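## Task

Move the white radish and the tomato out of the pan so each sits completely within the bag, between its upper and lower layers. Every other object, including the white ball, must remain in the pan. The loaded part of the bag has to rest on the table. No more than one corner of the bag may lie on an arm's base. No part of the bag may be in the pan, and none may hang beyond the table edge by more than about a finger's width.

## Robot and tools

Robot: two six-joint arms, left_arm and right_arm, each with a two-finger gripper. The scene frame has its origin at table-top height, midway between the nominal bases: +x points out over the table, +z up, and left_arm sits on the +y side (arm names do not match image sides). Calibrated base positions in the scene frame: left_arm (-0.019, +0.343, +0.033) m, quat_wxyz (+1.000, 0, 0, -0.008); right_arm (-0.046, -0.254, +0.023) m, quat_wxyz (+1.000, 0, 0, +0.016). Each gripper's end_effector_position (m) and end_effector_quat_wxyz are reported in that arm's own base frame and may be off by a few centimetres. Fixed cameras and the table use the scene frame. The fingers point along the gripper's +z and close along its y. The reported point lies between the pads, about 1 cm behind the tips.

Row layout, shared by execute_actions and move: one flat list of 14 numbers covering both arms, each in [-1, 1]. The first seven are for left_arm: waist, shoulder, elbow, wrist pitch, wrist yaw, wrist roll, then opening. The next seven are the same for right_arm. The six joint numbers are offsets from the arm's Joint targets as they stood when the action (or move) began, not from the previous row. They are scaled: 1.0 equals 2.224 rad for waist, shoulder and elbow, and 8.485 rad for the three wrist joints. So 0 means hold the current target. Opening is absolute: +1 fully open, -1 closed. Values in between send the fingers to that grip_measured reading. Always resend the current opening for a gripper you want unchanged, because 0 is a real command. Stated joint ranges in rad: waist -2.618 to 3.054, shoulder 0.000 to 3.142, elbow 0.000 to 3.142, wrist pitch -1.571 to 1.571, wrist yaw -1.571 to 1.571, wrist roll -2.094 to 2.094. A request more than 0.059 rad beyond a range is refused for both arms, and the true ends can vary by that much.

execute_actions(actions, cameras): actions is a list of actions. Each action is a list of up to 15 rows, one row per 1/30 s step, and a short action repeats its last row to fill 15 steps. Each action lasts 0.5 s. cameras lists camera names, ["all"] or []. With an empty actions list you get all images plus the scene number and task.

move(target, speed, blend, opening_speed, grip_force, blocking, cameras): target is one 14-number row or a list of up to 15 rows. Every row is an offset from the same starting Joint targets, not chained. Joints travel together along paths to the targets, so the hand traces a curve, with no avoidance of obstacles or the other arm. speed is rad/s for the joint with farthest to go, 0.01 to 12.57, default 0.5, either one value or one per target. blend (rad) rounds corners between listed targets, and 0 stops at each one. opening_speed (per second on the -1..+1 scale, at least 0.2) ramps the fingers gradually. grip_force is newtons per pad, 10 to 50, either one value or one per arm. It persists once set, and lower values close more slowly. blocking=false returns after about 0.5 s while motion continues. The result adds a 'move:' line: done, off_target (resting more than 0.035 rad from target), moving, held, or fault, plus limits=held if steps were withheld.

wait(seconds 0 to 10) lets the scene run under the last command. stop() brakes a running move. zoom_image(camera, region [x0, y0, x1, y1] in pixels, at most 504 by 504) enlarges part of the newest image from cam_head_left, cam_head_right, cam_high, cam_low, cam_left_wrist or cam_right_wrist (all 896x504). finished_scene(scene) ends the current scene irreversibly. Pass the current scene's number.

Result lines: Joint positions and Joint velocities list each arm's joints in the order above (rad, rad/s), then the finger-pad gap (m; 0.094 when fully open). Joint targets is the base for your next offsets. Tool commands shows the current opening commands. grip_measured is the finger opening on the command scale, reading slightly wide when empty and narrower than a squeezed part. Joint torques follow joint order and are noisy and offset. 'joint sent to its limit' means a joint was clipped at its end. 'joint command not followed' means the clearance check altered targets. MOTOR HOT appears at 75 °C, and OVER-TEMPERATURE FAULT at 90 °C folds that arm away for the rest of the scene.

Motion limits: each joint target can lead its measured angle by at most 0.339 rad (waist, shoulder, elbow) or 2.2 rad (wrists). If targets would move a gripper more than 200 mm from where it is, that arm's targets are scaled back. Large moves therefore take several actions. To end a push, or to recover when an arm was dragged, command targets back past the measured positions.

Cautions: lift and place items rather than dropping them, and never release something that is still moving. Avoid fast contact, and avoid targets set deep past a contact point. Never strike the table, the pan, the camera stand or the other arm. Keep the grippers from pinching each other. Close slowly on soft items such as the tomato or fruit, using opening_speed and perhaps a lower grip_force. Do not let anything leave the table. Avoid long stretched holds and pushing against unreachable poses, which heat the motors. Objects may occasionally get nudged by outside pushes, so recheck them with the cameras before finishing.

Each tool is called after ">>>" as a command line: name --argument value for each argument, lists and objects as JSON in quotes; but a table of rows of numbers goes row by row, as --pt "numbers of a row", without its own name.

## Session

>>> execute_actions --actions '[]'

Scene clock: 0.00 s.
left_arm: end_effector_position=(+0.3974, +0.0047, +0.0922) grip_measured=+1.000 end_effector_quat_wxyz=(+0.578, -0.041, +0.815, -0.009) | right_arm: end_effector_position=(+0.3882, -0.0036, +0.0938) grip_measured=+1.000 end_effector_quat_wxyz=(+0.584, +0.004, +0.812, -0.010)
Joint positions: left_arm=[-0.004 1.548 0.371 0.839 -0.036 -0.079 0.094] | right_arm=[0 1.515 0.33 0.862 0.022 -0.005 0.094]
Joint velocities: within noise
Joint torques (N m): no reading
Heat: left arm: 25 °C; right arm: 28 °C.
Joint targets: left_arm=[-0.004 1.545 0.375 0.833 -0.036 -0.079] | right_arm=[0.000 1.507 0.340 0.875 0.022 -0.005]
Tool commands: left_gripper/opening=+1.0 right_gripper/opening=+1.0

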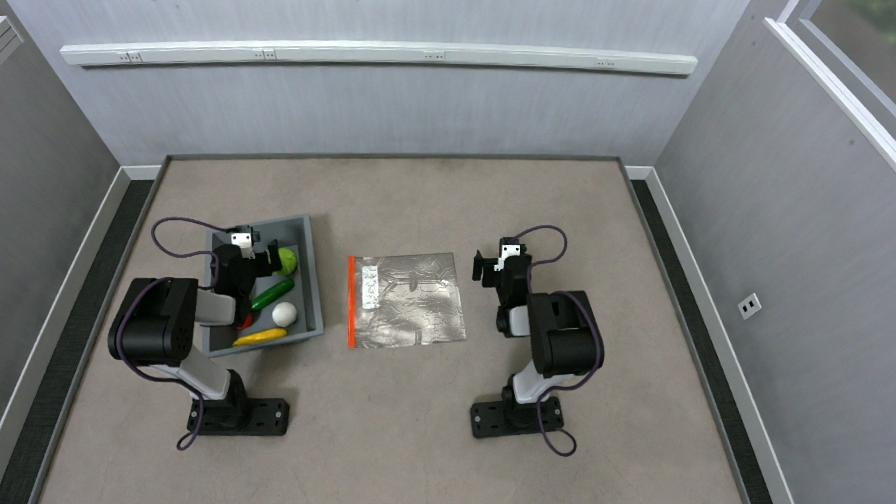

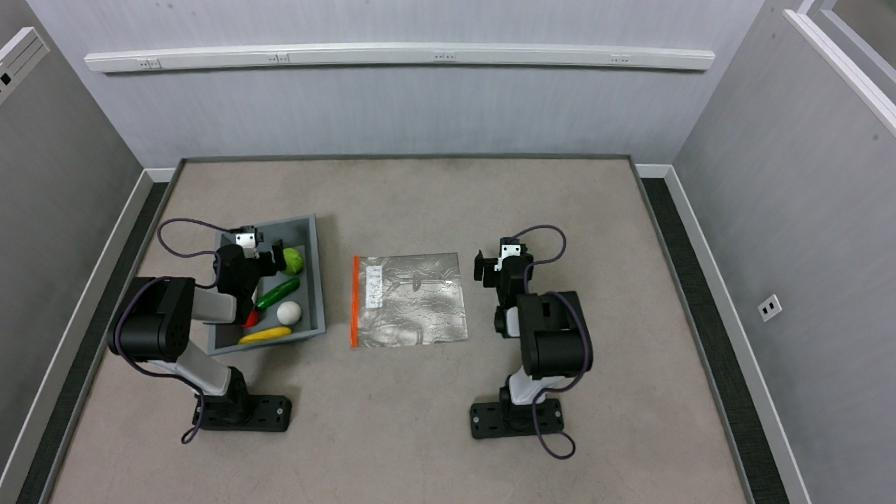

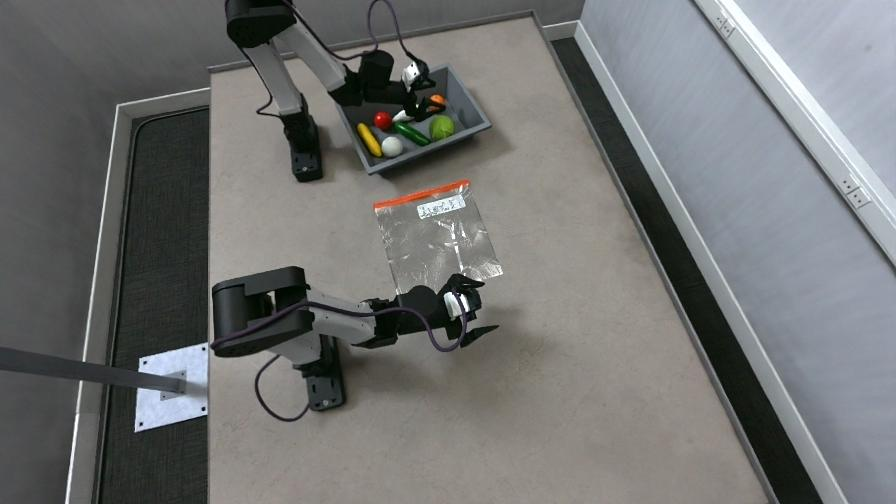

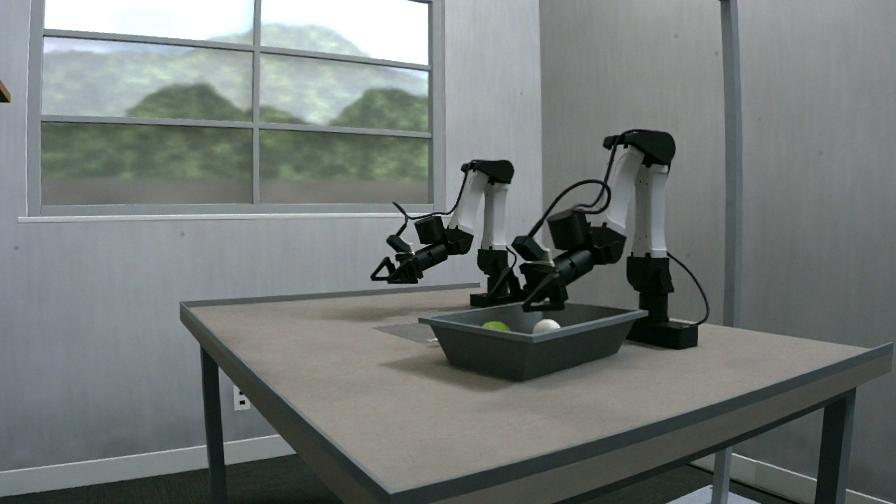

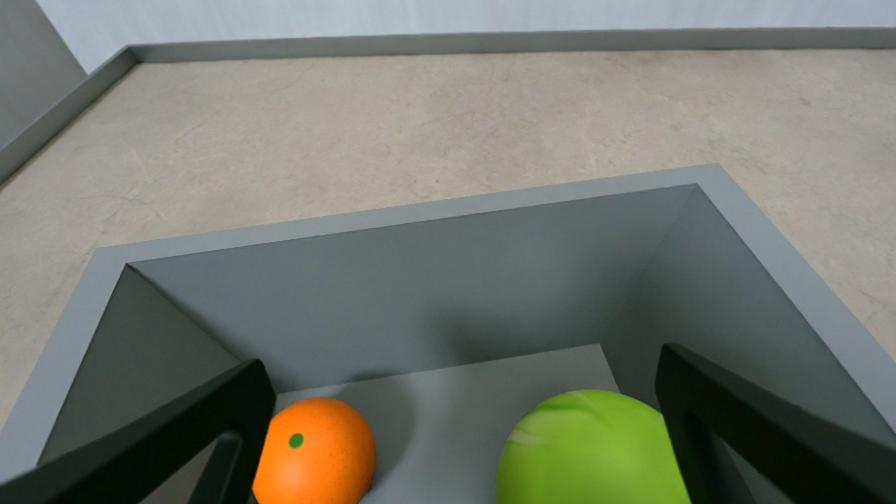

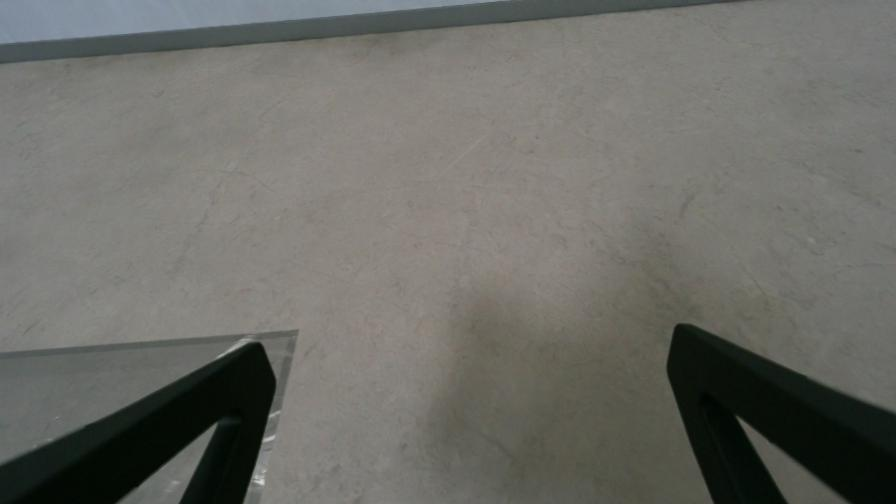

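>>> zoom_image --camera "cam_head_left" --region '[190, 190, 490, 370]'

>>> zoom_image --camera "cam_high" --region '[320, 50, 540, 300]'

>>> zoom_image --camera "cam_low" --region '[360, 240, 680, 420]'

Scaled by 1.680 from the camera's 896x504 image, which has a finer 1280x720 frame.

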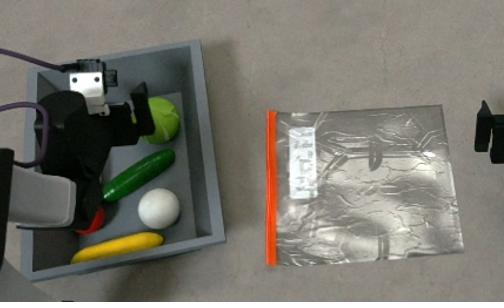

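Scaled by 2.016 from the camera's 896x504 image, which has a finer 1280x720 frame.

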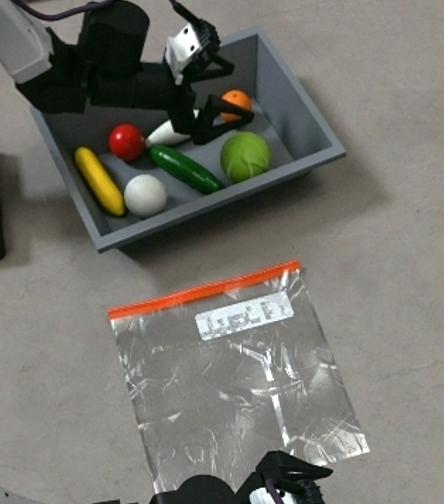

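Scaled by 1.575 from the camera's 896x504 image, which has a finer 1280x720 frame.

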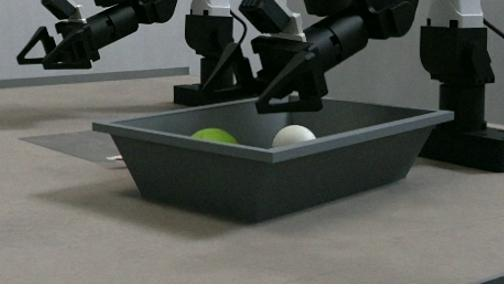

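>>> move --target '[-0.2725,-0.0157,0.3606,-0.2030,0.0042,0.0093,1,0,0,0,0,0,0,1]' --speed 1.0 --cameras '["all"]'

Scene clock: 6.30 s.
left_arm: end_effector_position=(+0.2790, -0.1906, +0.1094) grip_measured=+1.000 end_effector_quat_wxyz=(+0.156, +0.288, +0.944, -0.043) | right_arm: end_effector_position=(+0.3882, -0.0036, +0.0938) grip_measured=+1.000 end_effector_quat_wxyz=(+0.584, +0.004, +0.812, -0.010)
Joint positions: left_arm=[-0.607 1.528 1.157 -0.876 -0.014 -0.013 0.094] | right_arm=[0 1.515 0.33 0.862 0.022 -0.005 0.094]
Joint torques (N m): left_arm=[-0.08 -7.64 9.57 0.97 0.13 0.07] | right_arm=[0.03 -5.5 6.22 1.99 -0.02 0.04]
Heat: left arm: 27 °C; right arm: 28 °C.
Joint targets: left_arm=[-0.610 1.510 1.177 -0.890 -0.001 0.000] | right_arm=[0.000 1.507 0.340 0.875 0.022 -0.005]
move: done

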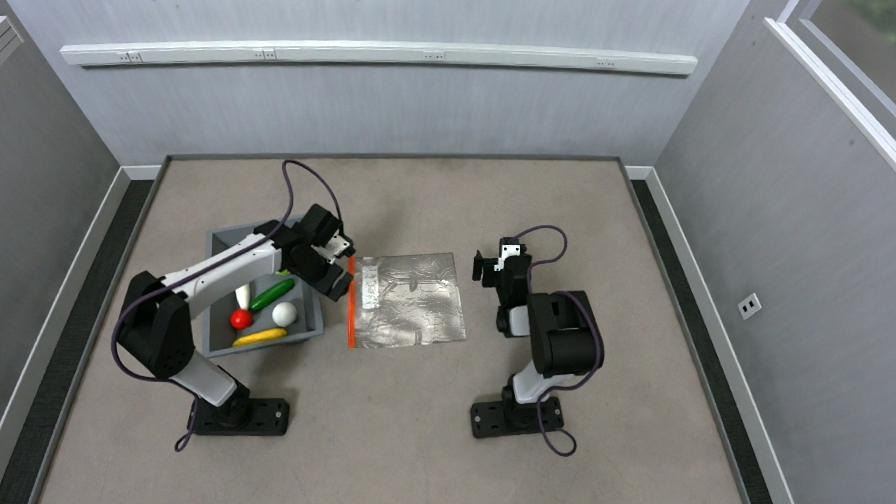

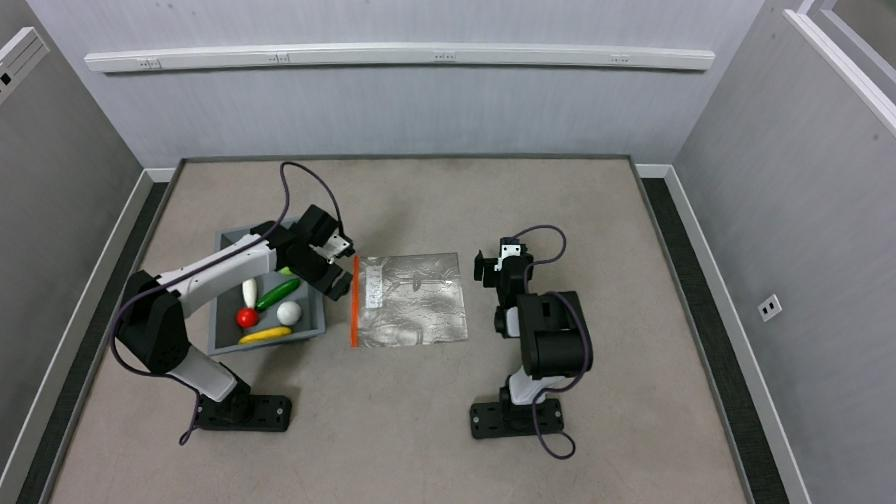

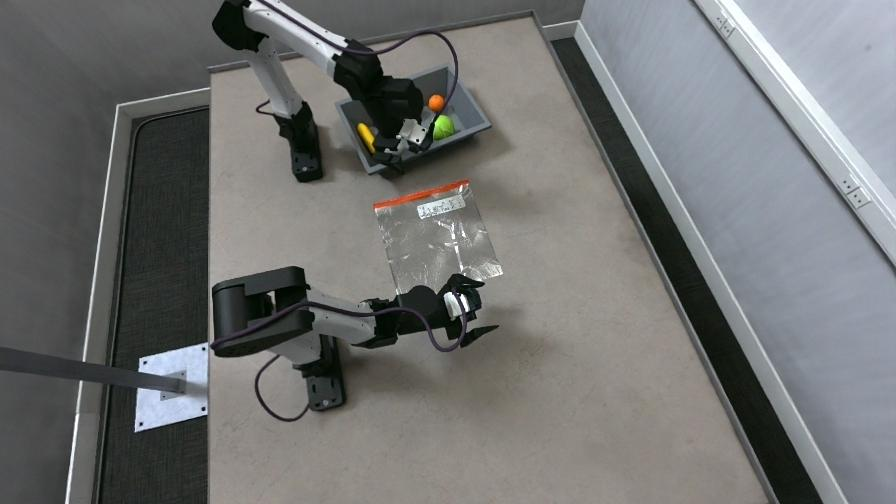

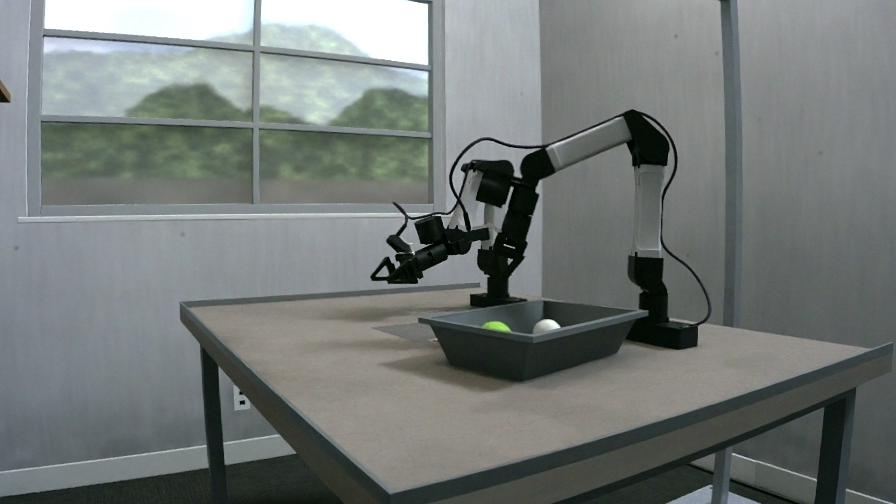

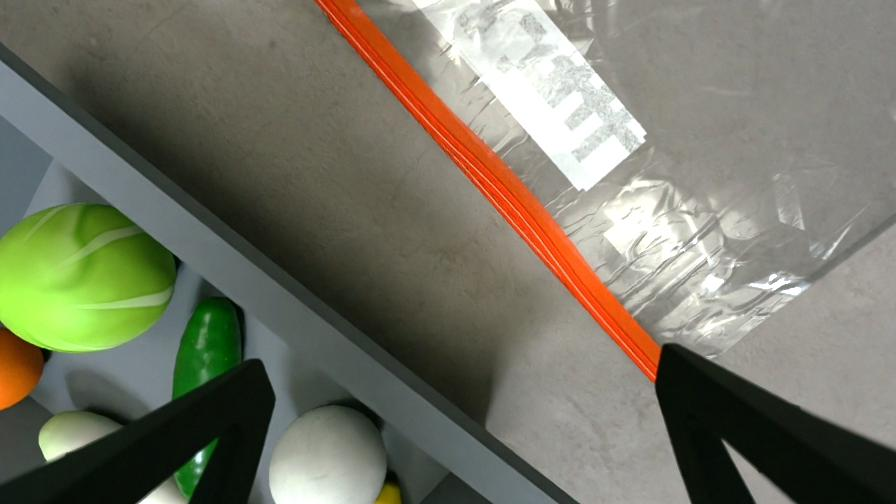

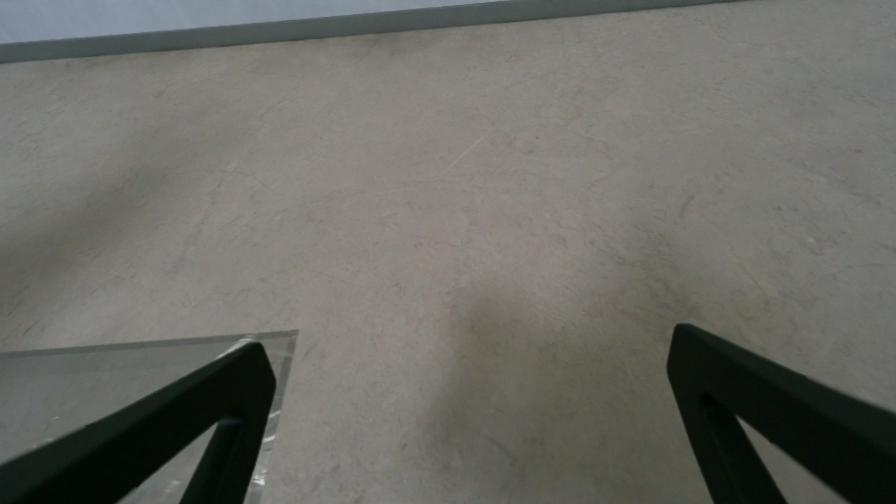

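>>> zoom_image --camera "cam_left_wrist" --region '[400, 60, 740, 400]'

Scaled by 1.482 from the camera's 896x504 image, which has a finer 1280x720 frame.

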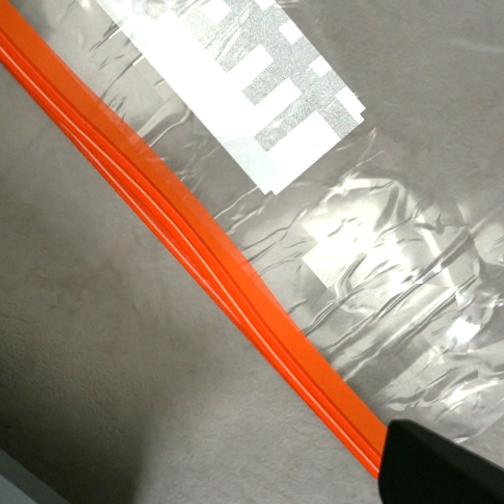

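>>> move --target '[0,0,0,0,0,0,1,0.1664,0.1578,0.5002,-0.2404,-0.0026,-0.1491,-0.25]' --speed 1.0 --cameras '["cam_head_left","cam_high","cam_right_wrist"]'

Scene clock: 11.27 s.
left_arm: end_effector_position=(+0.2789, -0.1906, +0.1094) grip_measured=+1.000 end_effector_quat_wxyz=(+0.156, +0.288, +0.944, -0.043) | right_arm: end_effector_position=(+0.3166, +0.1199, +0.0757) grip_measured=-0.249 end_effector_quat_wxyz=(+0.003, +0.727, -0.686, +0.004)
Joint positions: left_arm=[-0.607 1.528 1.157 -0.876 -0.014 -0.013 0.094] | right_arm=[0.367 1.843 1.427 -1.158 0.01 -1.262 0.035]
Joint torques (N m): left_arm=[-0.08 -7.68 9.59 0.98 0.12 0.07] | right_arm=[0.38 -6.93 8.42 0.2 -0.17 -0.03]
Heat: left arm: 27 °C; right arm: 28 °C.
Joint targets: left_arm=[-0.610 1.510 1.177 -0.890 -0.001 0.000] | right_arm=[0.371 1.857 1.453 -1.164 0.000 -1.270]
move: done
Images, in order (width x height): cam_head_left 896x504, cam_high 896x504, cam_right_wrist 896x504.

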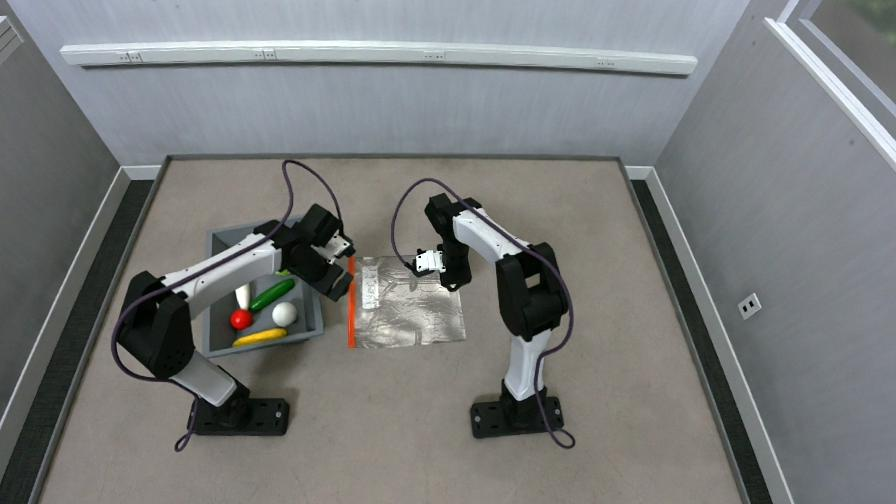

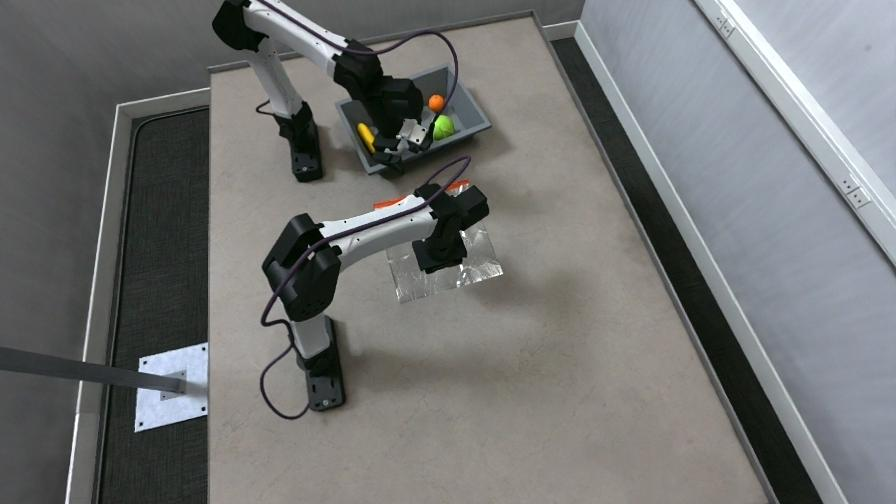

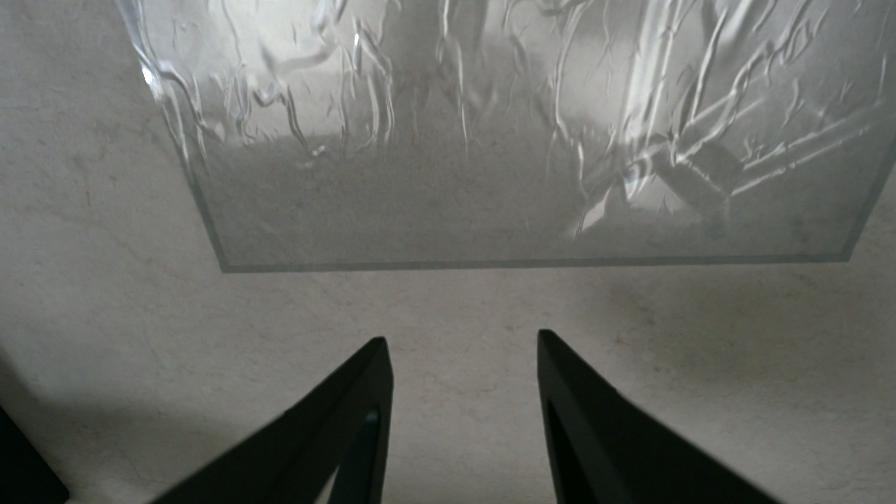

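>>> move --target '[0,0,0,0,0,0,1,0,0.0400,-0.0902,0.0341,0,0,-0.25]' --speed 0.5 --cameras '["cam_head_right","cam_right_wrist"]'

Scene clock: 15.07 s.
left_arm: end_effector_position=(+0.2789, -0.1906, +0.1094) grip_measured=+1.000 end_effector_quat_wxyz=(+0.156, +0.288, +0.944, -0.043) | right_arm: end_effector_position=(+0.3207, +0.1215, +0.0041) grip_measured=-0.249 end_effector_quat_wxyz=(+0.001, +0.728, -0.686, +0.005)
Joint positions: left_arm=[-0.607 1.528 1.157 -0.876 -0.014 -0.013 0.094] | right_arm=[0.367 1.936 1.254 -0.886 0.01 -1.263 0.035]
Joint torques (N m): left_arm=[-0.05 -7.65 9.55 1 0.12 0.06] | right_arm=[0.36 -7.68 5.34 0.35 -0.17 -0.03]
Heat: left arm: 27 °C; right arm: 29 °C.
Joint targets: left_arm=[-0.610 1.510 1.177 -0.890 -0.001 0.000] | right_arm=[0.371 1.946 1.252 -0.875 0.000 -1.270]
move: done
Images, in order (width x height): cam_head_right 896x504, cam_right_wrist 896x504.

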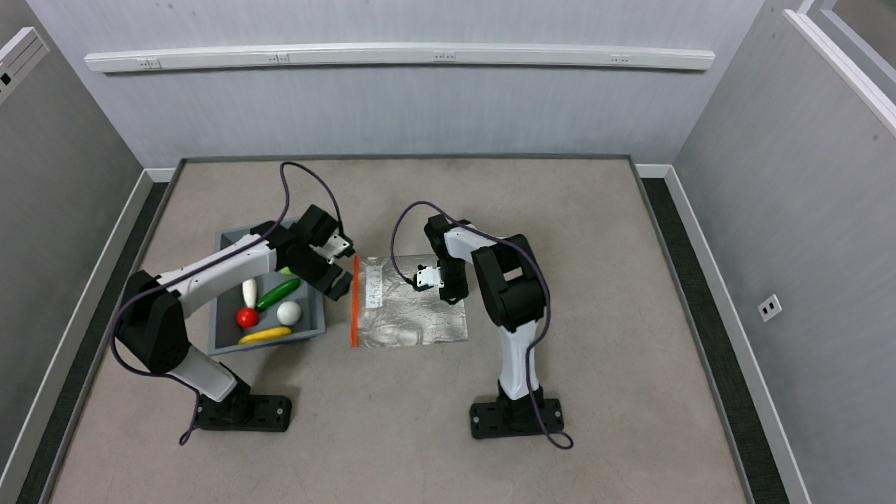

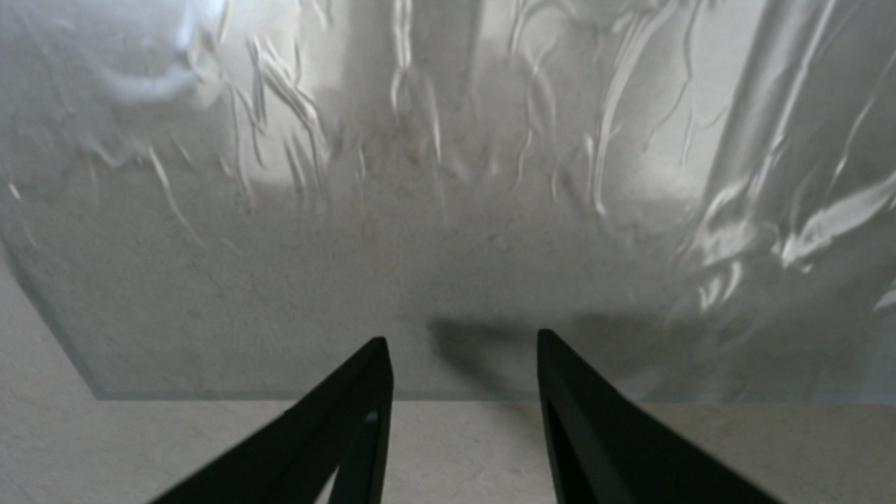

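>>> move --target '[0,0,0,0,0,0,1,0,0.0102,-0.0114,0.0057,0,0,-0.25]' --speed 0.1 --cameras '["cam_right_wrist"]'

Scene clock: 16.33 s.
left_arm: end_effector_position=(+0.2789, -0.1906, +0.1094) grip_measured=+1.000 end_effector_quat_wxyz=(+0.156, +0.288, +0.944, -0.043) | right_arm: end_effector_position=(+0.3222, +0.1221, -0.0070) grip_measured=-0.249 end_effector_quat_wxyz=(-0.002, +0.728, -0.686, +0.006)
Joint positions: left_arm=[-0.607 1.528 1.157 -0.876 -0.014 -0.013 0.094] | right_arm=[0.367 1.955 1.231 -0.837 0.01 -1.263 0.035]
Joint torques (N m): left_arm=[-0.05 -7.64 9.54 1 0.12 0.06] | right_arm=[0.38 -7.36 5.04 0.4 -0.17 -0.03]
Heat: left arm: 28 °C; right arm: 29 °C.
Joint targets: left_arm=[-0.610 1.510 1.177 -0.890 -0.001 0.000] | right_arm=[0.371 1.969 1.227 -0.827 0.000 -1.270]
move: done
Images, in order (width x height): cam_right_wrist 896x504.

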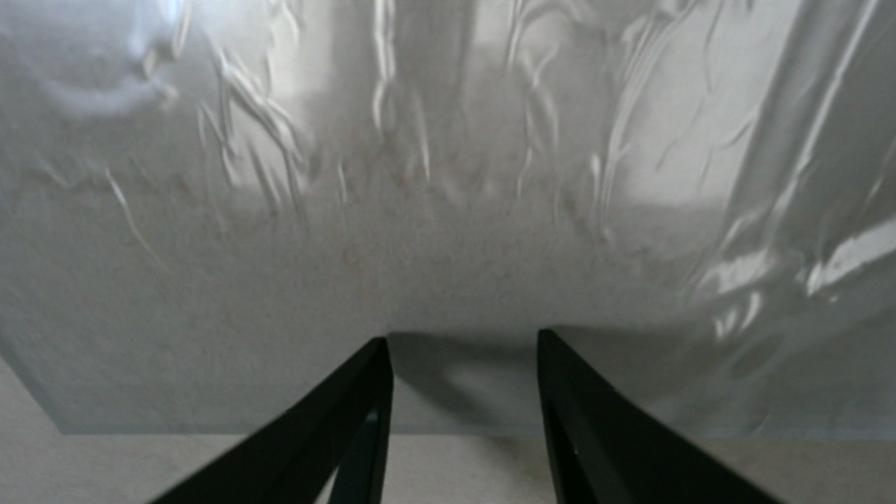

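>>> move --pt "0 0 0 0 0 0 1 0 0.0063 -0.0070 0.0034 0 0 -0.25" --pt "0 0 0 0 0 0 1 0 0.0063 -0.0070 0.0034 0 0 -1" --speed 0.1 --opening_speed 0.4 --cameras '["cam_right_wrist"]'

Scene clock: 19.60 s.
left_arm: end_effector_position=(+0.2789, -0.1906, +0.1094) grip_measured=+1.000 end_effector_quat_wxyz=(+0.156, +0.288, +0.944, -0.043) | right_arm: end_effector_position=(+0.3249, +0.1231, -0.0090) grip_measured=-0.989 end_effector_quat_wxyz=(-0.008, +0.728, -0.686, +0.009)
Joint positions: left_arm=[-0.607 1.528 1.157 -0.876 -0.014 -0.013 0.094] | right_arm=[0.367 1.957 1.225 -0.816 0.01 -1.263 0.001]
Joint torques (N m): left_arm=[-0.05 -7.66 9.54 0.99 0.12 0.06] | right_arm=[0.38 -6.35 4.1 0.47 -0.17 -0.02]
Heat: left arm: 28 °C; right arm: 30 °C.
Joint targets: left_arm=[-0.610 1.510 1.177 -0.890 -0.001 0.000] | right_arm=[0.371 1.983 1.211 -0.798 0.000 -1.270]
move: done
Images, in order (width x height): cam_right_wrist 896x504.

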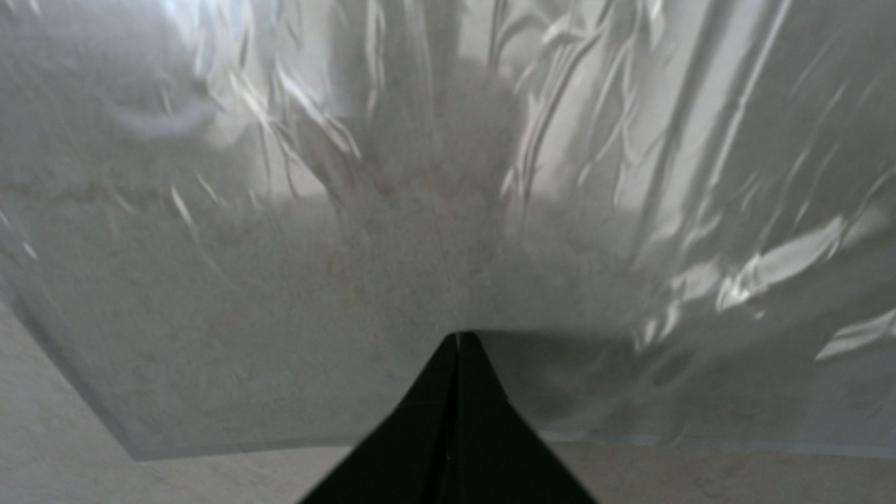

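>>> move --target '[0,0,0,0,0,0,1,0,-0.0238,0.0360,-0.0158,0,0,-1]' --speed 0.2 --cameras '["cam_right_wrist","cam_head_left"]'

Scene clock: 21.13 s.
left_arm: end_effector_position=(+0.2789, -0.1906, +0.1094) grip_measured=+1.000 end_effector_quat_wxyz=(+0.156, +0.288, +0.944, -0.043) | right_arm: end_effector_position=(+0.3143, +0.1190, +0.0007) grip_measured=-0.989 end_effector_quat_wxyz=(+0.021, +0.728, -0.685, -0.005)
Joint positions: left_arm=[-0.607 1.528 1.157 -0.876 -0.014 -0.013 0.094] | right_arm=[0.367 1.957 1.268 -0.924 0.01 -1.263 0.001]
Joint torques (N m): left_arm=[-0.03 -7.66 9.57 0.99 0.13 0.07] | right_arm=[0.38 -10.97 7.65 0.09 -0.16 -0.03]
Heat: left arm: 28 °C; right arm: 30 °C.
Joint targets: left_arm=[-0.610 1.510 1.177 -0.890 -0.001 0.000] | right_arm=[0.371 1.930 1.291 -0.932 0.000 -1.270]
move: done
Images, in order (width x height): cam_head_left 896x504, cam_right_wrist 896x504.

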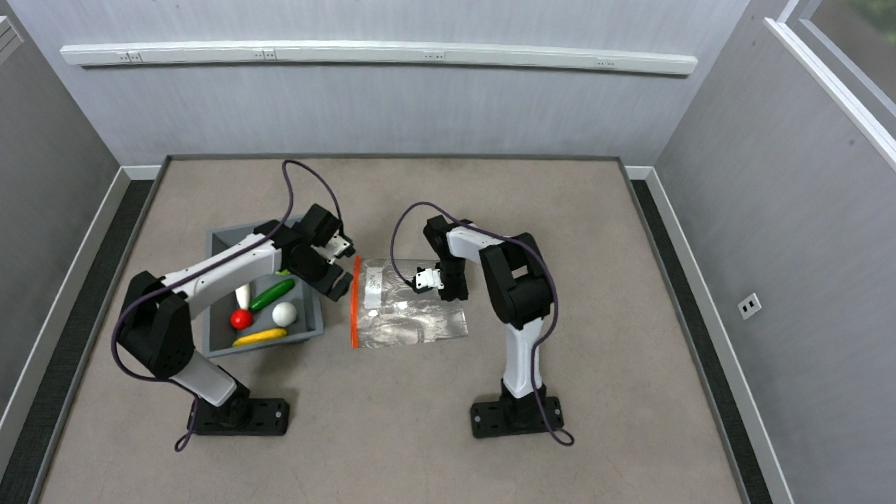

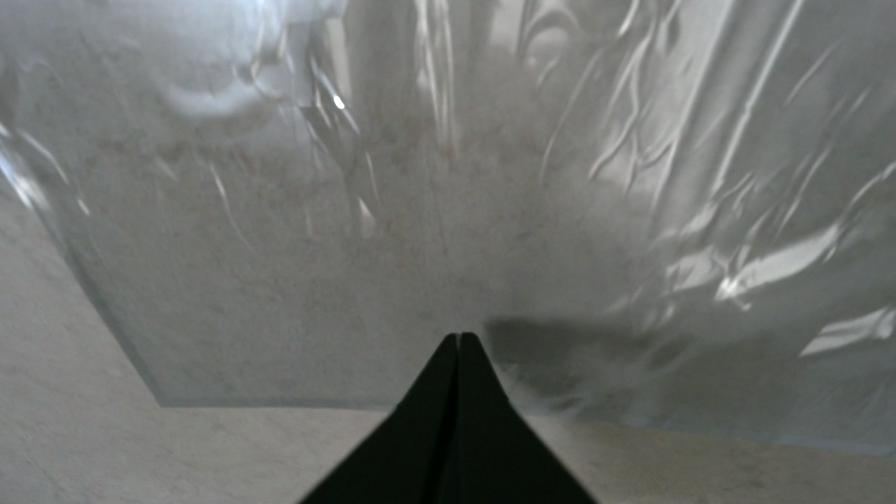

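>>> zoom_image --camera "cam_right_wrist" --region '[300, 180, 660, 470]'

Scaled by 1.400 from the camera's 896x504 image, which has a finer 1280x720 frame.

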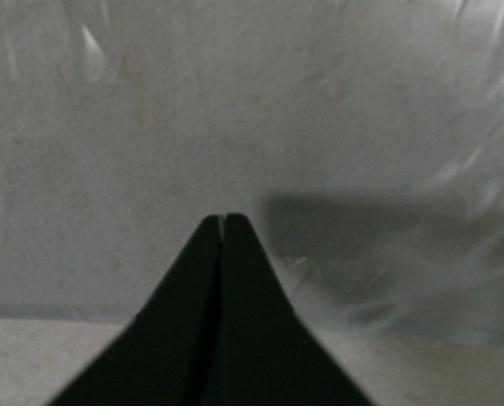

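>>> move --target '[0,0,0,0,0,0,1,0,-0.018,0.0360,-0.0140,0,0,-1]' --speed 0.2 --cameras '["cam_right_wrist","cam_high"]'

Scene clock: 23.13 s.
left_arm: end_effector_position=(+0.2789, -0.1906, +0.1094) grip_measured=+1.000 end_effector_quat_wxyz=(+0.156, +0.288, +0.944, -0.043) | right_arm: end_effector_position=(+0.3151, +0.1193, +0.0276) grip_measured=-0.989 end_effector_quat_wxyz=(+0.028, +0.728, -0.685, -0.008)
Joint positions: left_arm=[-0.607 1.528 1.157 -0.876 -0.014 -0.013 0.094] | right_arm=[0.367 1.933 1.348 -1.043 0.01 -1.263 0.001]
Joint torques (N m): left_arm=[-0.03 -7.64 9.58 0.98 0.13 0.07] | right_arm=[0.38 -12.37 7.79 0.1 -0.17 -0.03]
Heat: left arm: 29 °C; right arm: 31 °C.
Joint targets: left_arm=[-0.610 1.510 1.177 -0.890 -0.001 0.000] | right_arm=[0.371 1.890 1.372 -1.051 0.000 -1.270]
move: off_target (right_arm); right_arm: the shoulder is farthest, 0.043 rad from its target
Images, in order (width x height): cam_high 896x504, cam_right_wrist 896x504.

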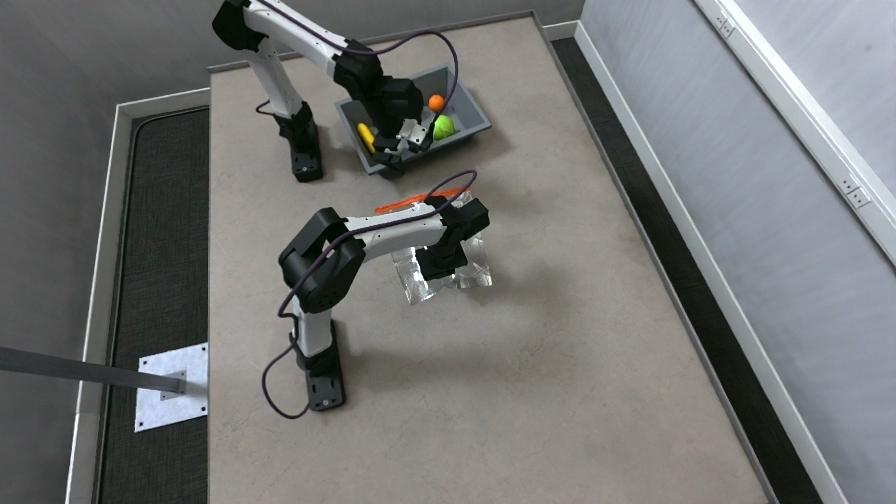

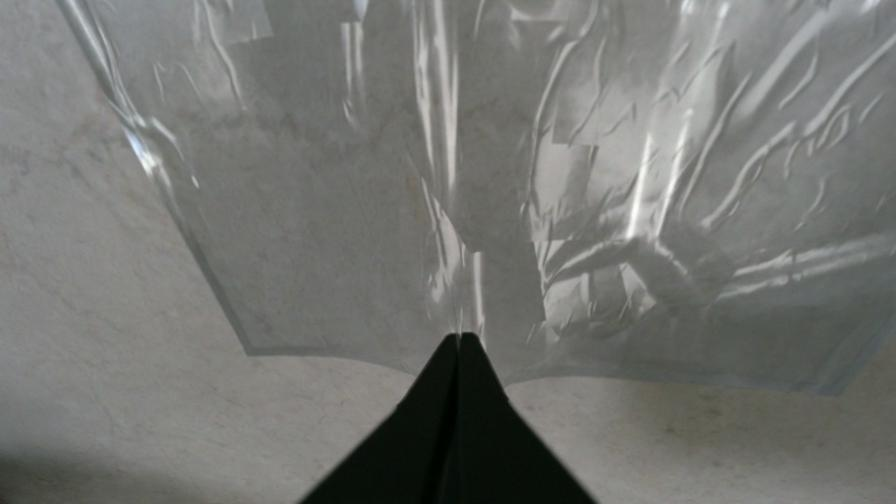

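>>> move --target '[0,0,0,0,0,0,1,-0.1398,0.0202,-0.0423,0.0161,0,-0.0365,-1]' --speed 0.25 --cameras '["all"]'

Scene clock: 25.37 s.
left_arm: end_effector_position=(+0.2789, -0.1906, +0.1094) grip_measured=+1.000 end_effector_quat_wxyz=(+0.156, +0.288, +0.944, -0.043) | right_arm: end_effector_position=(+0.3430, +0.0199, +0.0115) grip_measured=-0.989 end_effector_quat_wxyz=(+0.004, +0.729, -0.685, +0.001)
Joint positions: left_arm=[-0.607 1.528 1.157 -0.876 -0.014 -0.013 0.094] | right_arm=[0.062 1.933 1.282 -0.924 0.008 -1.572 0.001]
Joint torques (N m): left_arm=[-0.05 -7.66 9.52 1 0.13 0.08] | right_arm=[-0.18 -8.38 5.11 0.31 -0.16 -0.05]
Heat: left arm: 29 °C; right arm: 32 °C.
Joint targets: left_arm=[-0.610 1.510 1.177 -0.890 -0.001 0.000] | right_arm=[0.060 1.935 1.277 -0.914 0.000 -1.580]
move: done

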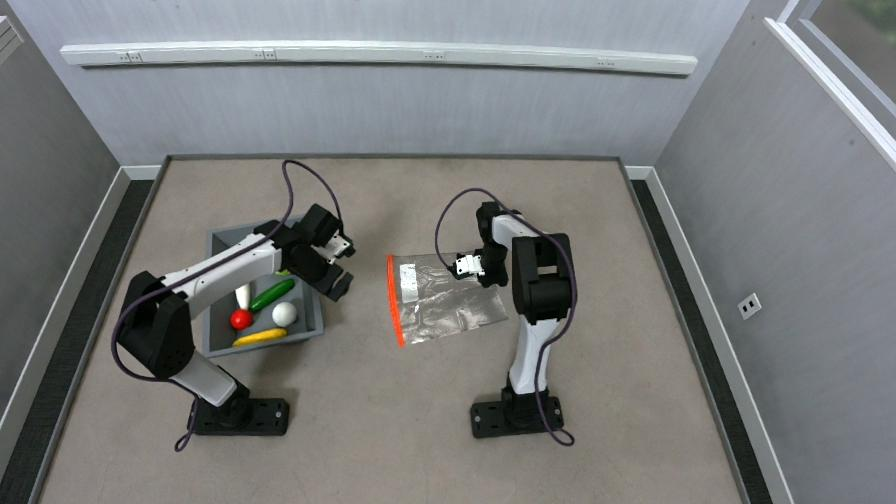

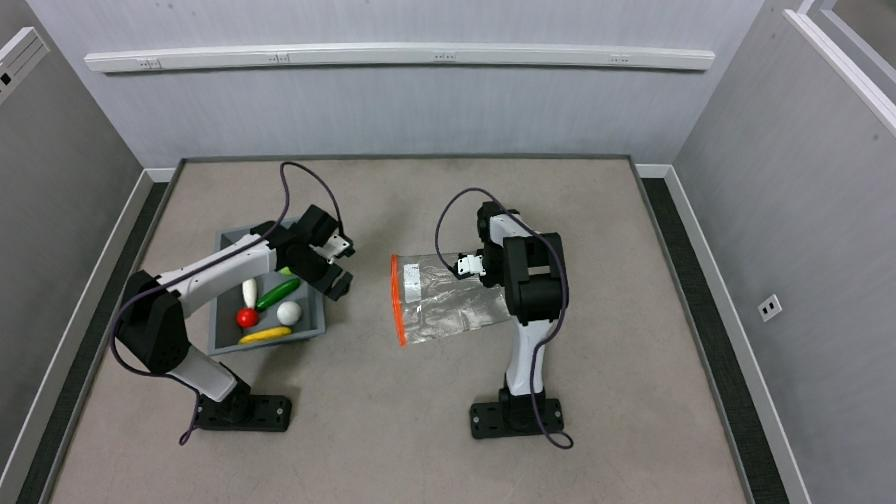

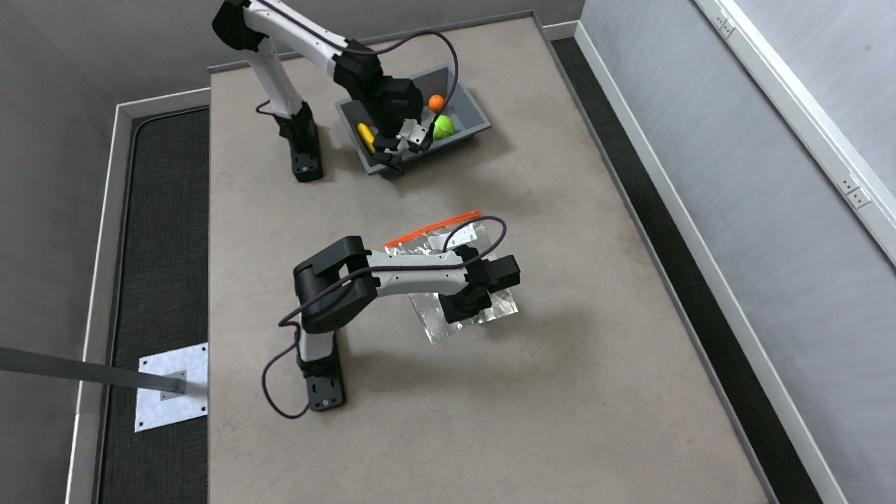

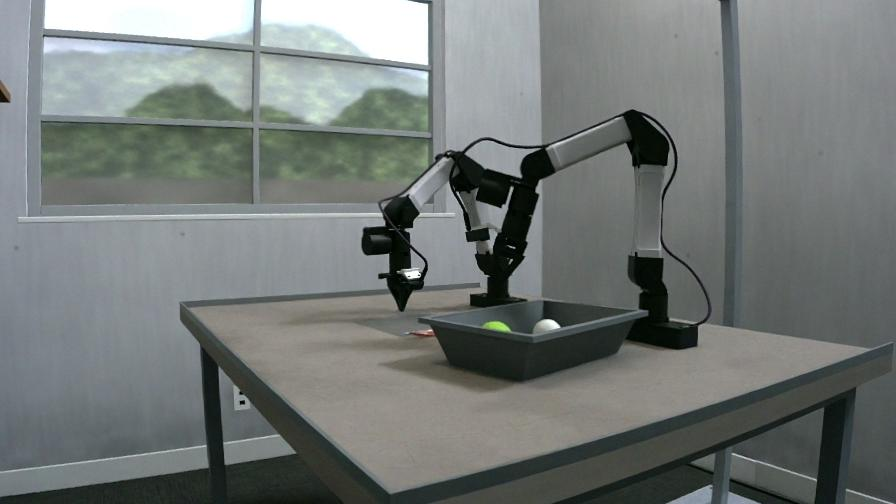

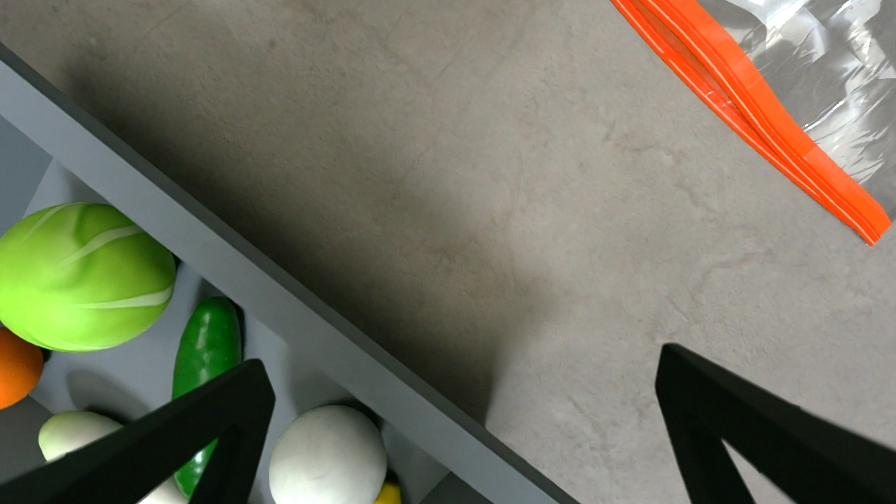

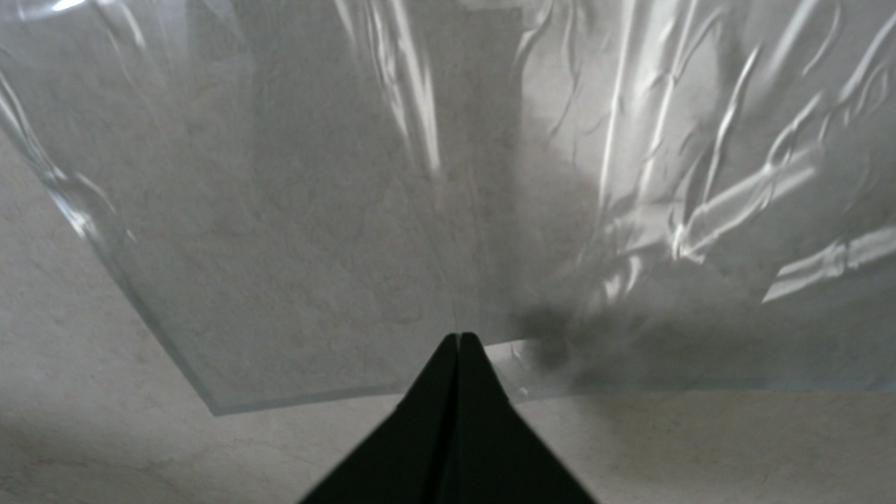

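>>> zoom_image --camera "cam_left_wrist" --region '[580, 0, 896, 260]'

>>> zoom_image --camera "cam_low" --region '[340, 240, 500, 360]'

Scaled by 1.595 from the camera's 896x504 image, which has a finer 1280x720 frame.

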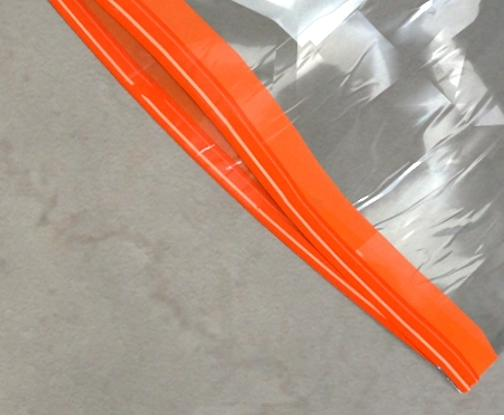

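Scaled by 3.150 from the camera's 896x504 image, which has a finer 1280x720 frame.

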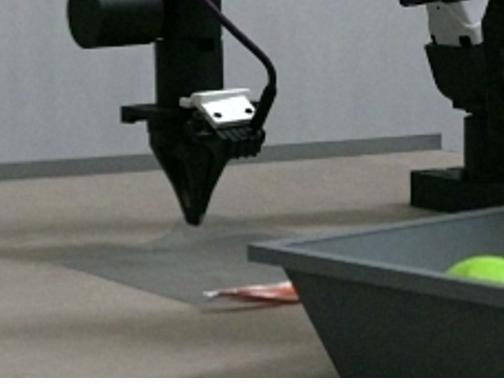

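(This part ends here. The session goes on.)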